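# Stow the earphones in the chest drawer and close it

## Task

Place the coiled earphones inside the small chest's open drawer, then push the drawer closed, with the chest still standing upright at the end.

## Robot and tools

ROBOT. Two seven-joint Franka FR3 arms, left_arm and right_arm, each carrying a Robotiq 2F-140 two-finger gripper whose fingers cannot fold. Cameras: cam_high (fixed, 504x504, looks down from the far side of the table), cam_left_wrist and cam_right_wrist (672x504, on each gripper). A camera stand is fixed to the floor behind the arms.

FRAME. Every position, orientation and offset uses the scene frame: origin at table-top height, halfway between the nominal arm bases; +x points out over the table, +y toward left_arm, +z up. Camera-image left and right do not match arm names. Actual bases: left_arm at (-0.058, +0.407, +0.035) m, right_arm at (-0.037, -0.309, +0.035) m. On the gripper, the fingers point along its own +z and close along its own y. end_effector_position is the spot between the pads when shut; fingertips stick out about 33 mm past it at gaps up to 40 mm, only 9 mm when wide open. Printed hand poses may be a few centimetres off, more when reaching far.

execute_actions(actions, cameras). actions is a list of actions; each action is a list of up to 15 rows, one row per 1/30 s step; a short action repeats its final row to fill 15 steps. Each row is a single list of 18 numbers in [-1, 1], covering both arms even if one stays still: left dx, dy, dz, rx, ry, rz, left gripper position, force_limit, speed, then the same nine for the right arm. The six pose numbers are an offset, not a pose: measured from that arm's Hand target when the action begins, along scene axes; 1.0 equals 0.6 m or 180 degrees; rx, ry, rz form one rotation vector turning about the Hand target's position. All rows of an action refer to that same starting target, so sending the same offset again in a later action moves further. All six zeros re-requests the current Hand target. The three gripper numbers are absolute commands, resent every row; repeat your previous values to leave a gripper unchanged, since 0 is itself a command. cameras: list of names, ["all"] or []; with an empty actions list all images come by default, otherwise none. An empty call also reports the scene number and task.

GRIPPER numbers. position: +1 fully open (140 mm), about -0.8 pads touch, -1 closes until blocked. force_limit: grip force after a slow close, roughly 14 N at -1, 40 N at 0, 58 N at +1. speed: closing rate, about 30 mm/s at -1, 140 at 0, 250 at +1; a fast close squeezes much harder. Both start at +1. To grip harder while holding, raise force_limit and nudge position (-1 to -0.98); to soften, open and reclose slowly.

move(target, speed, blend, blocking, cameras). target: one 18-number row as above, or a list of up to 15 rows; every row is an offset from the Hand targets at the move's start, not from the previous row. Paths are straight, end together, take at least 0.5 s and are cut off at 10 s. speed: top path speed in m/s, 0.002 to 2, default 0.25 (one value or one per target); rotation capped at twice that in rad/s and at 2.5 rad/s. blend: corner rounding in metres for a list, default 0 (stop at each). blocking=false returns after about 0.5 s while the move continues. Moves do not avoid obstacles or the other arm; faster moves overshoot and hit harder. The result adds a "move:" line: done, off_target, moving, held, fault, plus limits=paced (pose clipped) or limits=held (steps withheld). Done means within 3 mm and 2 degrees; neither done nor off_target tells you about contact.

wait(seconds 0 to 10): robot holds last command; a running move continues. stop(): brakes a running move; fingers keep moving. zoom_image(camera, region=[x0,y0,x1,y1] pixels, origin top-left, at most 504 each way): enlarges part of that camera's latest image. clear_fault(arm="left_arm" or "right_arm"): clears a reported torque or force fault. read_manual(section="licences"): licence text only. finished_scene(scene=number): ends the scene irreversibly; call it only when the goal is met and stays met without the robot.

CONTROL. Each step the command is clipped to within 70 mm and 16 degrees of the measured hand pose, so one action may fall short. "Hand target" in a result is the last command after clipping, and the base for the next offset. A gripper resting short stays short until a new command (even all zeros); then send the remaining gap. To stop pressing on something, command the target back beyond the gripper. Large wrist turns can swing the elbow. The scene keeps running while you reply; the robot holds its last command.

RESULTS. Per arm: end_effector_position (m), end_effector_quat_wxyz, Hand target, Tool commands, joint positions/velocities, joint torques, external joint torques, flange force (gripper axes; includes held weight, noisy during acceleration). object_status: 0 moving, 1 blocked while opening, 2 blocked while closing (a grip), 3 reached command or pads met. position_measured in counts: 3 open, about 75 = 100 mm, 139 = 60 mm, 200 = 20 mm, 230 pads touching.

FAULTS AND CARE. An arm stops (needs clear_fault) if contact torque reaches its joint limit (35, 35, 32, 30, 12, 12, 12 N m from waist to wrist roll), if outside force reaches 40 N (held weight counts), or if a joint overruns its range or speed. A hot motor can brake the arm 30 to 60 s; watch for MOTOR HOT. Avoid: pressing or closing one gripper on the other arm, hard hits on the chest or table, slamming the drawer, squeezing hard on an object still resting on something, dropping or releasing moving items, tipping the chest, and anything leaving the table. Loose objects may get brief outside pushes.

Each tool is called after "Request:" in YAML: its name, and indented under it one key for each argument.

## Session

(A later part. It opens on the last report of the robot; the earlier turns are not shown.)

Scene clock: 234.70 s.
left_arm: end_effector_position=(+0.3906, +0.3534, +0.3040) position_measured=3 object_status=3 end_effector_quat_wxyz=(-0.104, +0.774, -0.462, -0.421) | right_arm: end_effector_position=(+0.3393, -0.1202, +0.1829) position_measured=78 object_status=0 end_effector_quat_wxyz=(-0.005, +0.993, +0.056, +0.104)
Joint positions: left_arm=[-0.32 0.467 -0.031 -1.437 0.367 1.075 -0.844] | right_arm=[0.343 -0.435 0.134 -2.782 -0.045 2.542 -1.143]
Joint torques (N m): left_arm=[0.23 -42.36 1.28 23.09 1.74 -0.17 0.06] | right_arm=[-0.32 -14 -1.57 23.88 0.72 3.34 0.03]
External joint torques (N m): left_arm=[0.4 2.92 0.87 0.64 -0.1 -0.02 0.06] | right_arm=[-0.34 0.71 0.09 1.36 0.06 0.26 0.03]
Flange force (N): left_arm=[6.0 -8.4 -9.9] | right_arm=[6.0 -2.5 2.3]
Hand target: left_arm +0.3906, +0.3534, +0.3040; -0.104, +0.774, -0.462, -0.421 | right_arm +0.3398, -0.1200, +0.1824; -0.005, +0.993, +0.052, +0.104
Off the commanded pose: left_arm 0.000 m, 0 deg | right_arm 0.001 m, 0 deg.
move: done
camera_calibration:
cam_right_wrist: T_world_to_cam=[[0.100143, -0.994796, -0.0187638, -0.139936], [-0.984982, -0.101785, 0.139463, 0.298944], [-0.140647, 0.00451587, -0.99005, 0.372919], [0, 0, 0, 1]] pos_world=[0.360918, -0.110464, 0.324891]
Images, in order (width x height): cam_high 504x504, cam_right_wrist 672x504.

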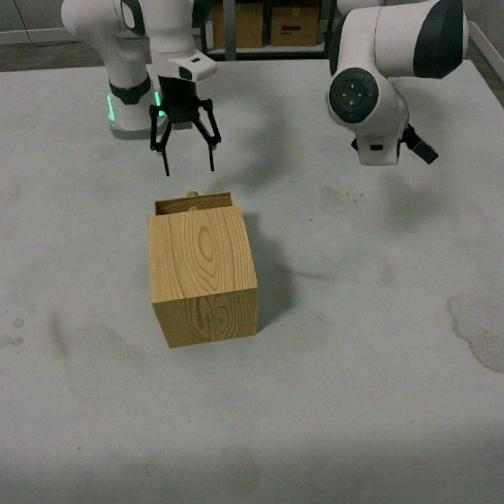

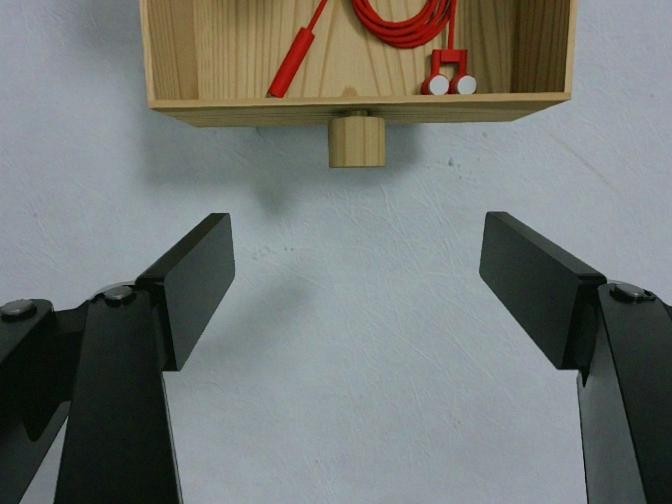

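Request:
move:
  target:
    - [0,0,0,0,0,0,1,1,1,0,0,-0.112,0,0,0,0.4,-0.7,0]
    - [0,0,0,0,0,0,1,1,1,0.055,0.0066,-0.112,0,0,0,0.4,-0.7,0]
  speed: [0.12,0.06]
  cameras: ["cam_right_wrist","cam_high"]

Scene clock: 244.27 s.
left_arm: end_effector_position=(+0.3906, +0.3534, +0.3040) position_measured=3 object_status=3 end_effector_quat_wxyz=(-0.104, +0.774, -0.462, -0.421) | right_arm: end_effector_position=(+0.3725, -0.1155, +0.1159) position_measured=78 object_status=3 end_effector_quat_wxyz=(-0.006, +0.993, +0.051, +0.105)
Joint positions: left_arm=[-0.32 0.467 -0.031 -1.437 0.367 1.075 -0.844] | right_arm=[0.249 -0.161 0.183 -2.742 -0.124 2.778 -1.095]
Joint velocities: left_arm=[within noise] | right_arm=[0 0.001 -0.001 0.001 -0.004 0 0.001]
Joint torques (N m): left_arm=[0.23 -42.36 1.29 23.1 1.74 -0.18 0.05] | right_arm=[-0.26 -19.87 -1 21.05 0.23 3.12 -0.13]
External joint torques (N m): left_arm=[0.02 2.95 0.59 0.65 -0.13 -0.02 0.05] | right_arm=[-0.27 1.33 -0.12 1.48 -0.35 0.02 -0.13]
Flange force (N): left_arm=[6.4 -8.0 -10.3] | right_arm=[7.4 -2.6 5.7]
Hand target: left_arm +0.3906, +0.3534, +0.3040; -0.104, +0.774, -0.462, -0.421 | right_arm +0.3728, -0.1160, +0.1152; -0.005, +0.993, +0.052, +0.104
Off the commanded pose: left_arm 0.000 m, 0 deg | right_arm 0.001 m, 0 deg.
move: done
camera_calibration:
cam_right_wrist: T_world_to_cam=[[0.0912201, -0.99557, -0.0227866, -0.136165], [-0.986001, -0.0935032, 0.138057, 0.343022], [-0.139576, 0.00987403, -0.990162, 0.311409], [0, 0, 0, 1]] pos_world=[0.394106, -0.106563, 0.257886]
Images, in order (width x height): cam_high 504x504, cam_right_wrist 672x504.

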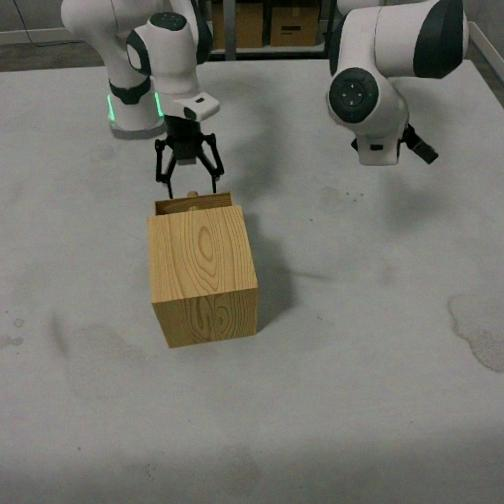

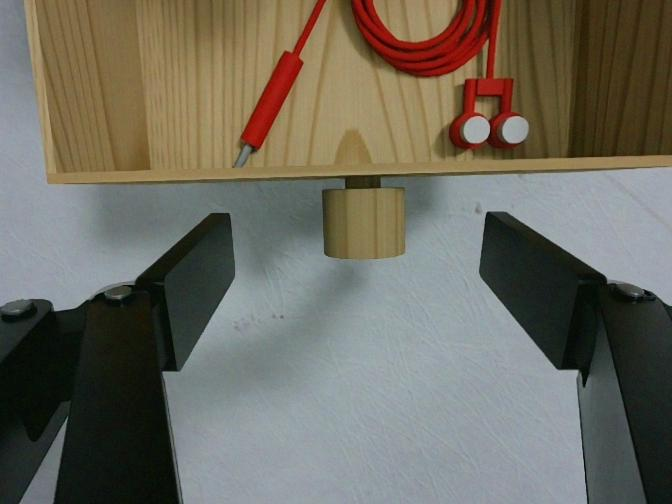

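Request:
move:
  target: [0,0,0,0,0,0,1,1,1,0.15,0.018,0,0,0,0,0.4,-0.7,0]
  speed: 0.06
  cameras: ["cam_right_wrist","cam_high"]

Scene clock: 254.63 s.
left_arm: end_effector_position=(+0.3906, +0.3534, +0.3040) position_measured=3 object_status=3 end_effector_quat_wxyz=(-0.104, +0.774, -0.462, -0.421) | right_arm: end_effector_position=(+0.4634, -0.1035, +0.1168) position_measured=78 object_status=3 end_effector_quat_wxyz=(-0.007, +0.993, +0.048, +0.107)
Joint positions: left_arm=[-0.32 0.467 -0.031 -1.437 0.367 1.075 -0.844] | right_arm=[0.213 0.066 0.151 -2.465 -0.172 2.73 -1.12]
Joint velocities: left_arm=[within noise] | right_arm=[-0.001 -0.001 -0.001 0 -0.001 -0.003 -0.005]
Joint torques (N m): left_arm=[0.26 -42.41 1.27 23.15 1.74 -0.18 0.09] | right_arm=[-0.28 -28.5 -0.16 21.46 0.25 2.97 -0.5]
External joint torques (N m): left_arm=[0.18 2.76 0.68 0.76 -0.1 -0.02 0.08] | right_arm=[-0.32 1.44 -0.56 1.12 -0.36 -0.14 -0.51]
Flange force (N): left_arm=[6.0 -8.2 -10.4] | right_arm=[6.9 -0.7 4.3]
Hand target: left_arm +0.3906, +0.3534, +0.3040; -0.104, +0.774, -0.462, -0.421 | right_arm +0.4628, -0.1052, +0.1152; -0.005, +0.993, +0.052, +0.104
Off the commanded pose: left_arm 0.000 m, 0 deg | right_arm 0.002 m, 1 deg.
move: done
camera_calibration:
cam_right_wrist: T_world_to_cam=[[0.0859052, -0.995965, -0.0259752, -0.129676], [-0.986981, -0.0886307, 0.134216, 0.435007], [-0.135976, 0.0141072, -0.990612, 0.323671], [0, 0, 0, 1]] pos_world=[0.484494, -0.0951639, 0.258879]
Images, in order (width x height): cam_high 504x504, cam_right_wrist 672x504.

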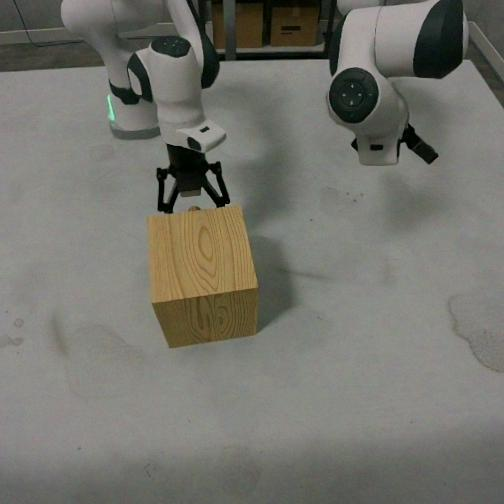

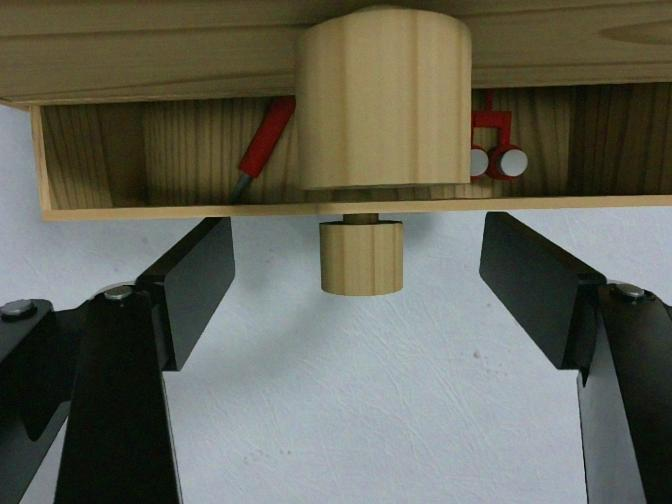

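Request:
move:
  target: [0,0,0,0,0,0,1,1,1,0.042,0.0045,0,0,0,0,0.4,-0.7,0]
  speed: 0.05
  cameras: ["cam_right_wrist"]

Scene clock: 259.73 s.
left_arm: end_effector_position=(+0.3906, +0.3534, +0.3040) position_measured=3 object_status=3 end_effector_quat_wxyz=(-0.104, +0.774, -0.462, -0.421) | right_arm: end_effector_position=(+0.4885, -0.1007, +0.1168) position_measured=78 object_status=3 end_effector_quat_wxyz=(-0.007, +0.993, +0.049, +0.107)
Joint positions: left_arm=[-0.32 0.467 -0.031 -1.437 0.367 1.075 -0.844] | right_arm=[0.207 0.125 0.144 -2.383 -0.176 2.708 -1.133]
Joint velocities: left_arm=[within noise] | right_arm=[-0.002 0.001 0 0.002 0 -0.003 -0.003]
Joint torques (N m): left_arm=[0.25 -42.37 1.26 23.15 1.74 -0.18 0.09] | right_arm=[-0.58 -30.66 0.24 22.64 0.26 2.91 -0.37]
External joint torques (N m): left_arm=[0.34 2.95 0.8 0.7 -0.09 -0.03 0.09] | right_arm=[-0.7 1.67 -0.56 2.04 -0.34 -0.2 -0.38]
Flange force (N): left_arm=[6.2 -8.6 -10.4] | right_arm=[10.5 -1.7 5.1]
Hand target: left_arm +0.3906, +0.3534, +0.3040; -0.104, +0.774, -0.462, -0.421 | right_arm +0.4880, -0.1025, +0.1152; -0.005, +0.993, +0.052, +0.104
Off the commanded pose: left_arm 0.000 m, 0 deg | right_arm 0.002 m, 1 deg.
move: done
camera_calibration:
cam_right_wrist: T_world_to_cam=[[0.086111, -0.995949, -0.0259106, -0.129172], [-0.986949, -0.0888273, 0.134321, 0.460065], [-0.136078, 0.0140059, -0.990599, 0.327097], [0, 0, 0, 1]] pos_world=[0.509695, -0.092364, 0.258879]
Images, in order (width x height): cam_right_wrist 672x504.

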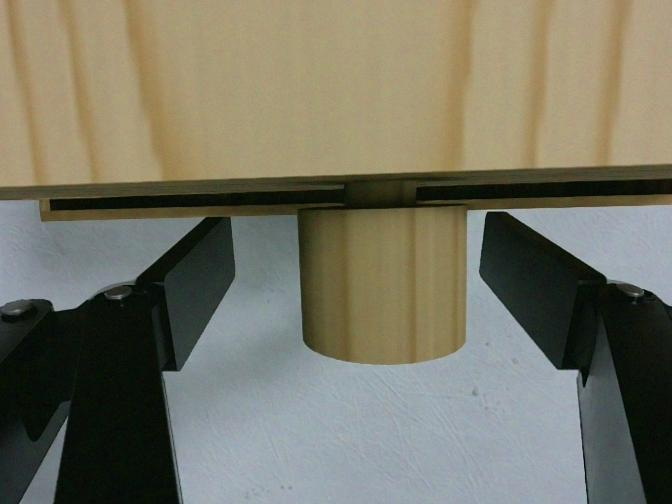

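Request:
move:
  target: [0,0,0,0,0,0,1,1,1,0.011,0.0012,0,0,0,0,0.4,-0.7,0]
  speed: 0.03
  cameras: ["cam_right_wrist"]

Scene clock: 264.50 s.
left_arm: end_effector_position=(+0.3906, +0.3534, +0.3040) position_measured=3 object_status=3 end_effector_quat_wxyz=(-0.104, +0.774, -0.462, -0.421) | right_arm: end_effector_position=(+0.4949, -0.0998, +0.1168) position_measured=78 object_status=3 end_effector_quat_wxyz=(-0.007, +0.993, +0.049, +0.106)
Joint positions: left_arm=[-0.32 0.467 -0.031 -1.437 0.367 1.075 -0.844] | right_arm=[0.205 0.141 0.143 -2.361 -0.176 2.701 -1.138]
Joint velocities: left_arm=[within noise] | right_arm=[0 0.001 0 0.002 0.001 -0.003 -0.003]
Joint torques (N m): left_arm=[0.21 -42.38 1.28 23.1 1.74 -0.17 0.07] | right_arm=[-0.44 -31.84 0.08 22.57 0.26 3.01 -0.47]
External joint torques (N m): left_arm=[0.31 2.92 0.81 0.63 -0.1 -0.03 0.07] | right_arm=[-0.36 0.91 -0.62 1.97 -0.35 -0.08 -0.48]
Flange force (N): left_arm=[6.1 -8.3 -10.0] | right_arm=[8.8 -1.2 3.2]
Hand target: left_arm +0.3906, +0.3534, +0.3040; -0.104, +0.774, -0.462, -0.421 | right_arm +0.4946, -0.1018, +0.1152; -0.005, +0.993, +0.052, +0.104
Off the commanded pose: left_arm 0.000 m, 0 deg | right_arm 0.003 m, 0 deg.
move: done
camera_calibration:
cam_right_wrist: T_world_to_cam=[[0.087666, -0.995822, -0.0255487, -0.129613], [-0.986752, -0.0903251, 0.134769, 0.466118], [-0.136513, 0.0133956, -0.990548, 0.328111], [0, 0, 0, 1]] pos_world=[0.516097, -0.0913647, 0.25888]
Images, in order (width x height): cam_right_wrist 672x504.

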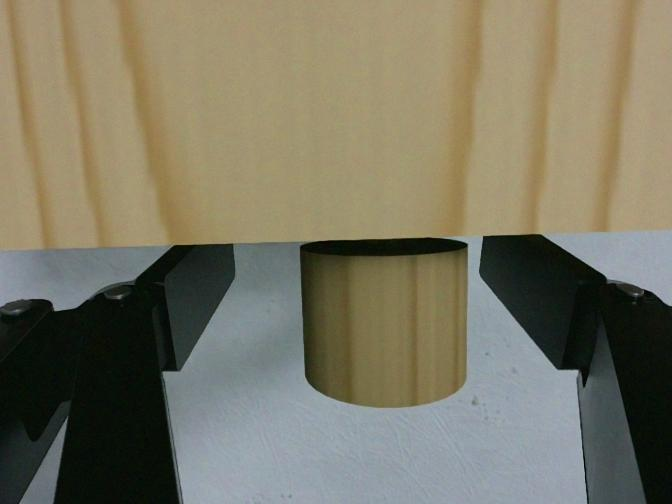

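Request:
move:
  target: [0,0,0,0,0,0,1,1,1,0.0085,0.001,0,0,0,0,0.4,-0.7,0]
  speed: 0.02
  cameras: ["cam_right_wrist","cam_high"]

Request:
zoom_image:
  camera: "cam_high"
  region: [110, 150, 290, 330]

Scene clock: 269.27 s.
left_arm: end_effector_position=(+0.3906, +0.3534, +0.3040) position_measured=3 object_status=3 end_effector_quat_wxyz=(-0.104, +0.774, -0.462, -0.421) | right_arm: end_effector_position=(+0.4966, -0.0998, +0.1152) position_measured=78 object_status=3 end_effector_quat_wxyz=(-0.005, +0.993, +0.053, +0.102)
Joint positions: left_arm=[-0.32 0.467 -0.031 -1.437 0.367 1.075 -0.844] | right_arm=[0.205 0.152 0.143 -2.347 -0.177 2.689 -1.145]
Joint velocities: left_arm=[within noise] | right_arm=[-0.001 0.002 0.001 0.004 0.002 -0.003 -0.006]
Joint torques (N m): left_arm=[0.23 -42.37 1.26 23.11 1.74 -0.17 0.09] | right_arm=[-1.16 -31.47 -0.74 24.37 0.29 4.12 0.03]
External joint torques (N m): left_arm=[0.08 2.92 0.63 0.66 -0.12 -0.02 0.09] | right_arm=[-1.13 1.86 -1.55 3.63 -0.32 1.02 0.02]
Flange force (N): left_arm=[6.3 -8.1 -10.3] | right_arm=[14.5 -2.8 9.3]
Hand target: left_arm +0.3906, +0.3534, +0.3040; -0.104, +0.774, -0.462, -0.421 | right_arm +0.4997, -0.1012, +0.1152; -0.005, +0.993, +0.052, +0.104
Off the commanded pose: left_arm 0.000 m, 0 deg | right_arm 0.003 m, 0 deg.
move: done
camera_calibration:
cam_right_wrist: T_world_to_cam=[[0.0933385, -0.995411, -0.0210891, -0.13315], [-0.985164, -0.0954, 0.142654, 0.465804], [-0.144011, 0.00746115, -0.989548, 0.329795], [0, 0, 0, 1]] pos_world=[0.518815, -0.0905617, 0.257092]
Images, in order (width x height): cam_high 504x504, cam_right_wrist 672x504.

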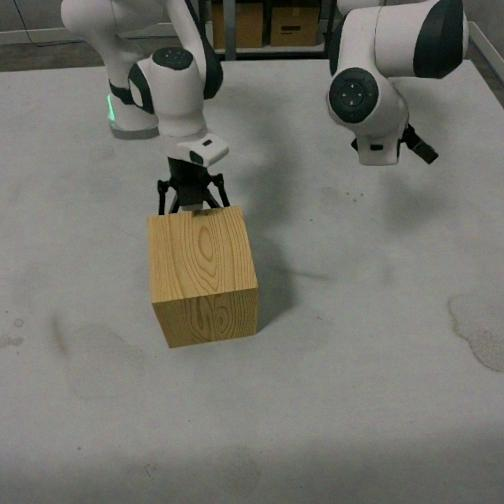

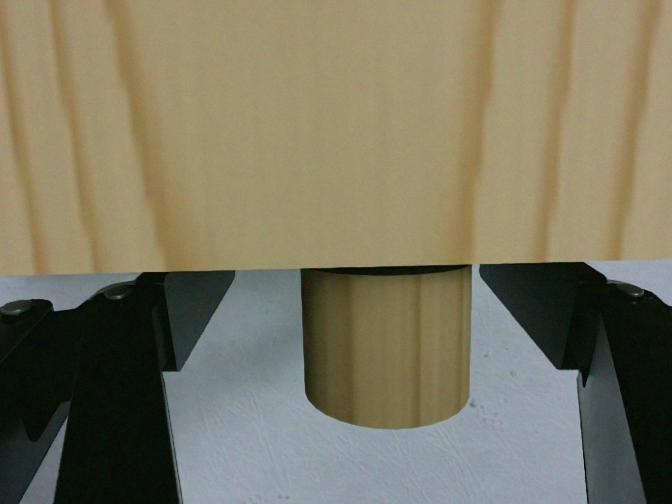

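Scaled by 2.800 from the camera's 504x504 image, which has a finer 720x720 frame.

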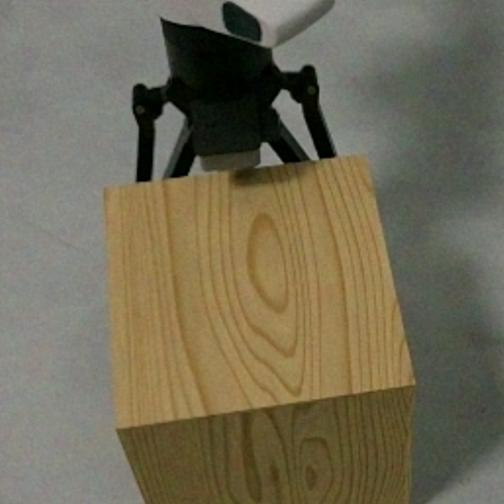

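Request:
move:
  target:
    - [0,0,0,0,0,0,1,1,1,-0.03,-0.0036,0,0,0,0,0.4,-0.7,0]
    - [0,0,0,0,0,0,1,1,1,-0.2,-0.025,0.15,0.0115,-0.11,0,0.4,-0.7,0]
  speed: [0.05,0.15]
  blend: 0.01
  cameras: ["cam_right_wrist","cam_high"]

Request:
zoom_image:
  camera: "cam_right_wrist"
  region: [90, 0, 590, 300]

Scene clock: 277.50 s.
left_arm: end_effector_position=(+0.3906, +0.3534, +0.3040) position_measured=3 object_status=3 end_effector_quat_wxyz=(-0.104, +0.774, -0.462, -0.421) | right_arm: end_effector_position=(+0.3792, -0.1163, +0.2042) position_measured=78 object_status=3 end_effector_quat_wxyz=(-0.012, +0.960, +0.056, +0.273)
Joint positions: left_arm=[-0.32 0.467 -0.031 -1.437 0.367 1.075 -0.844] | right_arm=[0.158 -0.521 0.316 -2.954 -0.304 2.958 -0.891]
Joint velocities: left_arm=[within noise] | right_arm=[0.001 0 0 -0.001 0 0.001 0.005]
Joint torques (N m): left_arm=[0.25 -42.39 1.25 23.14 1.74 -0.18 0.07] | right_arm=[-0.32 -10.7 -3.3 22.2 1.46 3.55 0.04]
External joint torques (N m): left_arm=[0.34 2.83 0.79 0.71 -0.1 -0.03 0.07] | right_arm=[-0.26 -0.52 0.59 0.77 0.27 0.23 0.03]
Flange force (N): left_arm=[6.0 -8.3 -10.2] | right_arm=[0.5 -2.5 1.8]
Hand target: left_arm +0.3906, +0.3534, +0.3040; -0.104, +0.774, -0.462, -0.421 | right_arm +0.3797, -0.1162, +0.2052; -0.014, +0.960, +0.051, +0.274
Off the commanded pose: left_arm 0.000 m, 0 deg | right_arm 0.001 m, 1 deg.
move: done; blend cut to 0.009 m at target 1
camera_calibration:
cam_right_wrist: T_world_to_cam=[[0.109337, -0.99386, -0.016967, -0.14334], [-0.973718, -0.103659, -0.202803, 0.401125], [0.199798, 0.038695, -0.979073, 0.272182], [0, 0, 0, 1]] pos_world=[0.351873, -0.111412, 0.345403]
Images, in order (width x height): cam_high 504x504, cam_right_wrist 672x504.

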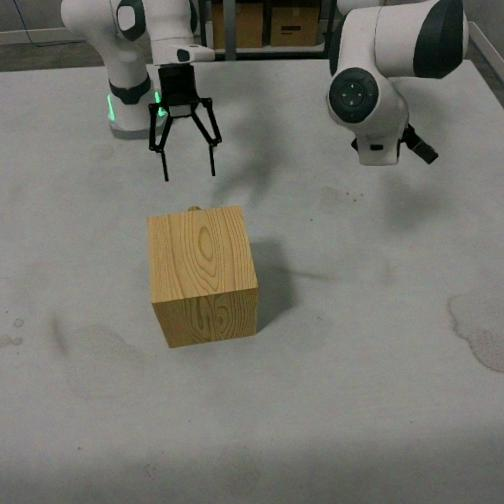

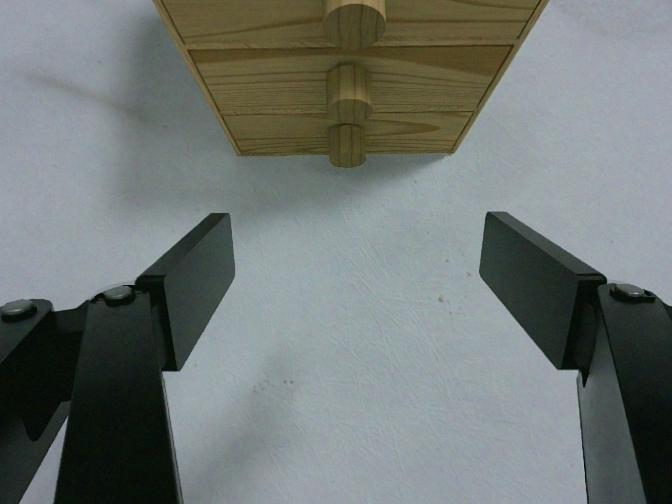

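Scaled by 1.008 from the camera's 672x504 image, which has a finer 960x720 frame.

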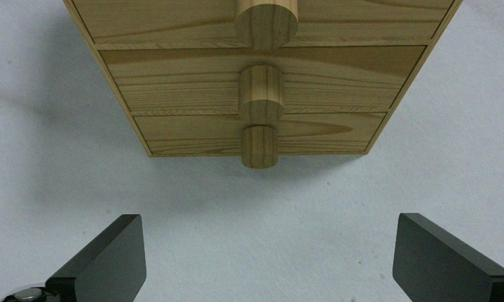

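Request:
zoom_image:
  camera: "cam_right_wrist"
  region: [150, 0, 350, 170]

Request:
zoom_image:
  camera: "cam_right_wrist"
  region: [370, 0, 570, 170]

Scaled by 2.520 from the camera's 672x504 image, which has a finer 960x720 frame.

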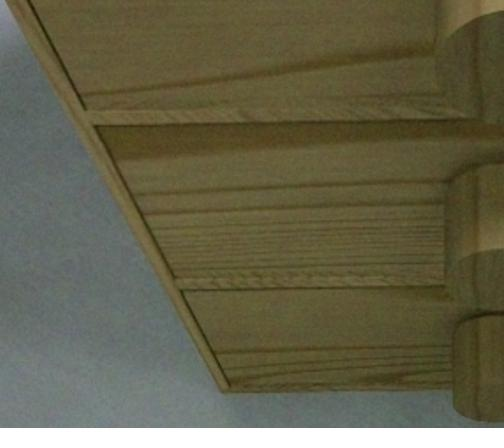

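Scaled by 2.520 from the camera's 672x504 image, which has a finer 960x720 frame.

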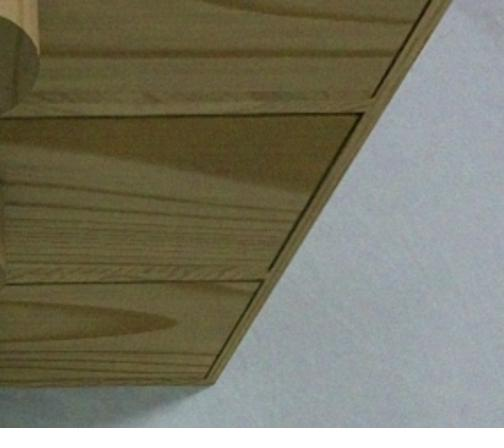

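Flush with the others: closed.

Request:
finished_scene:
  scene: 2

The scene is finished: the task was done.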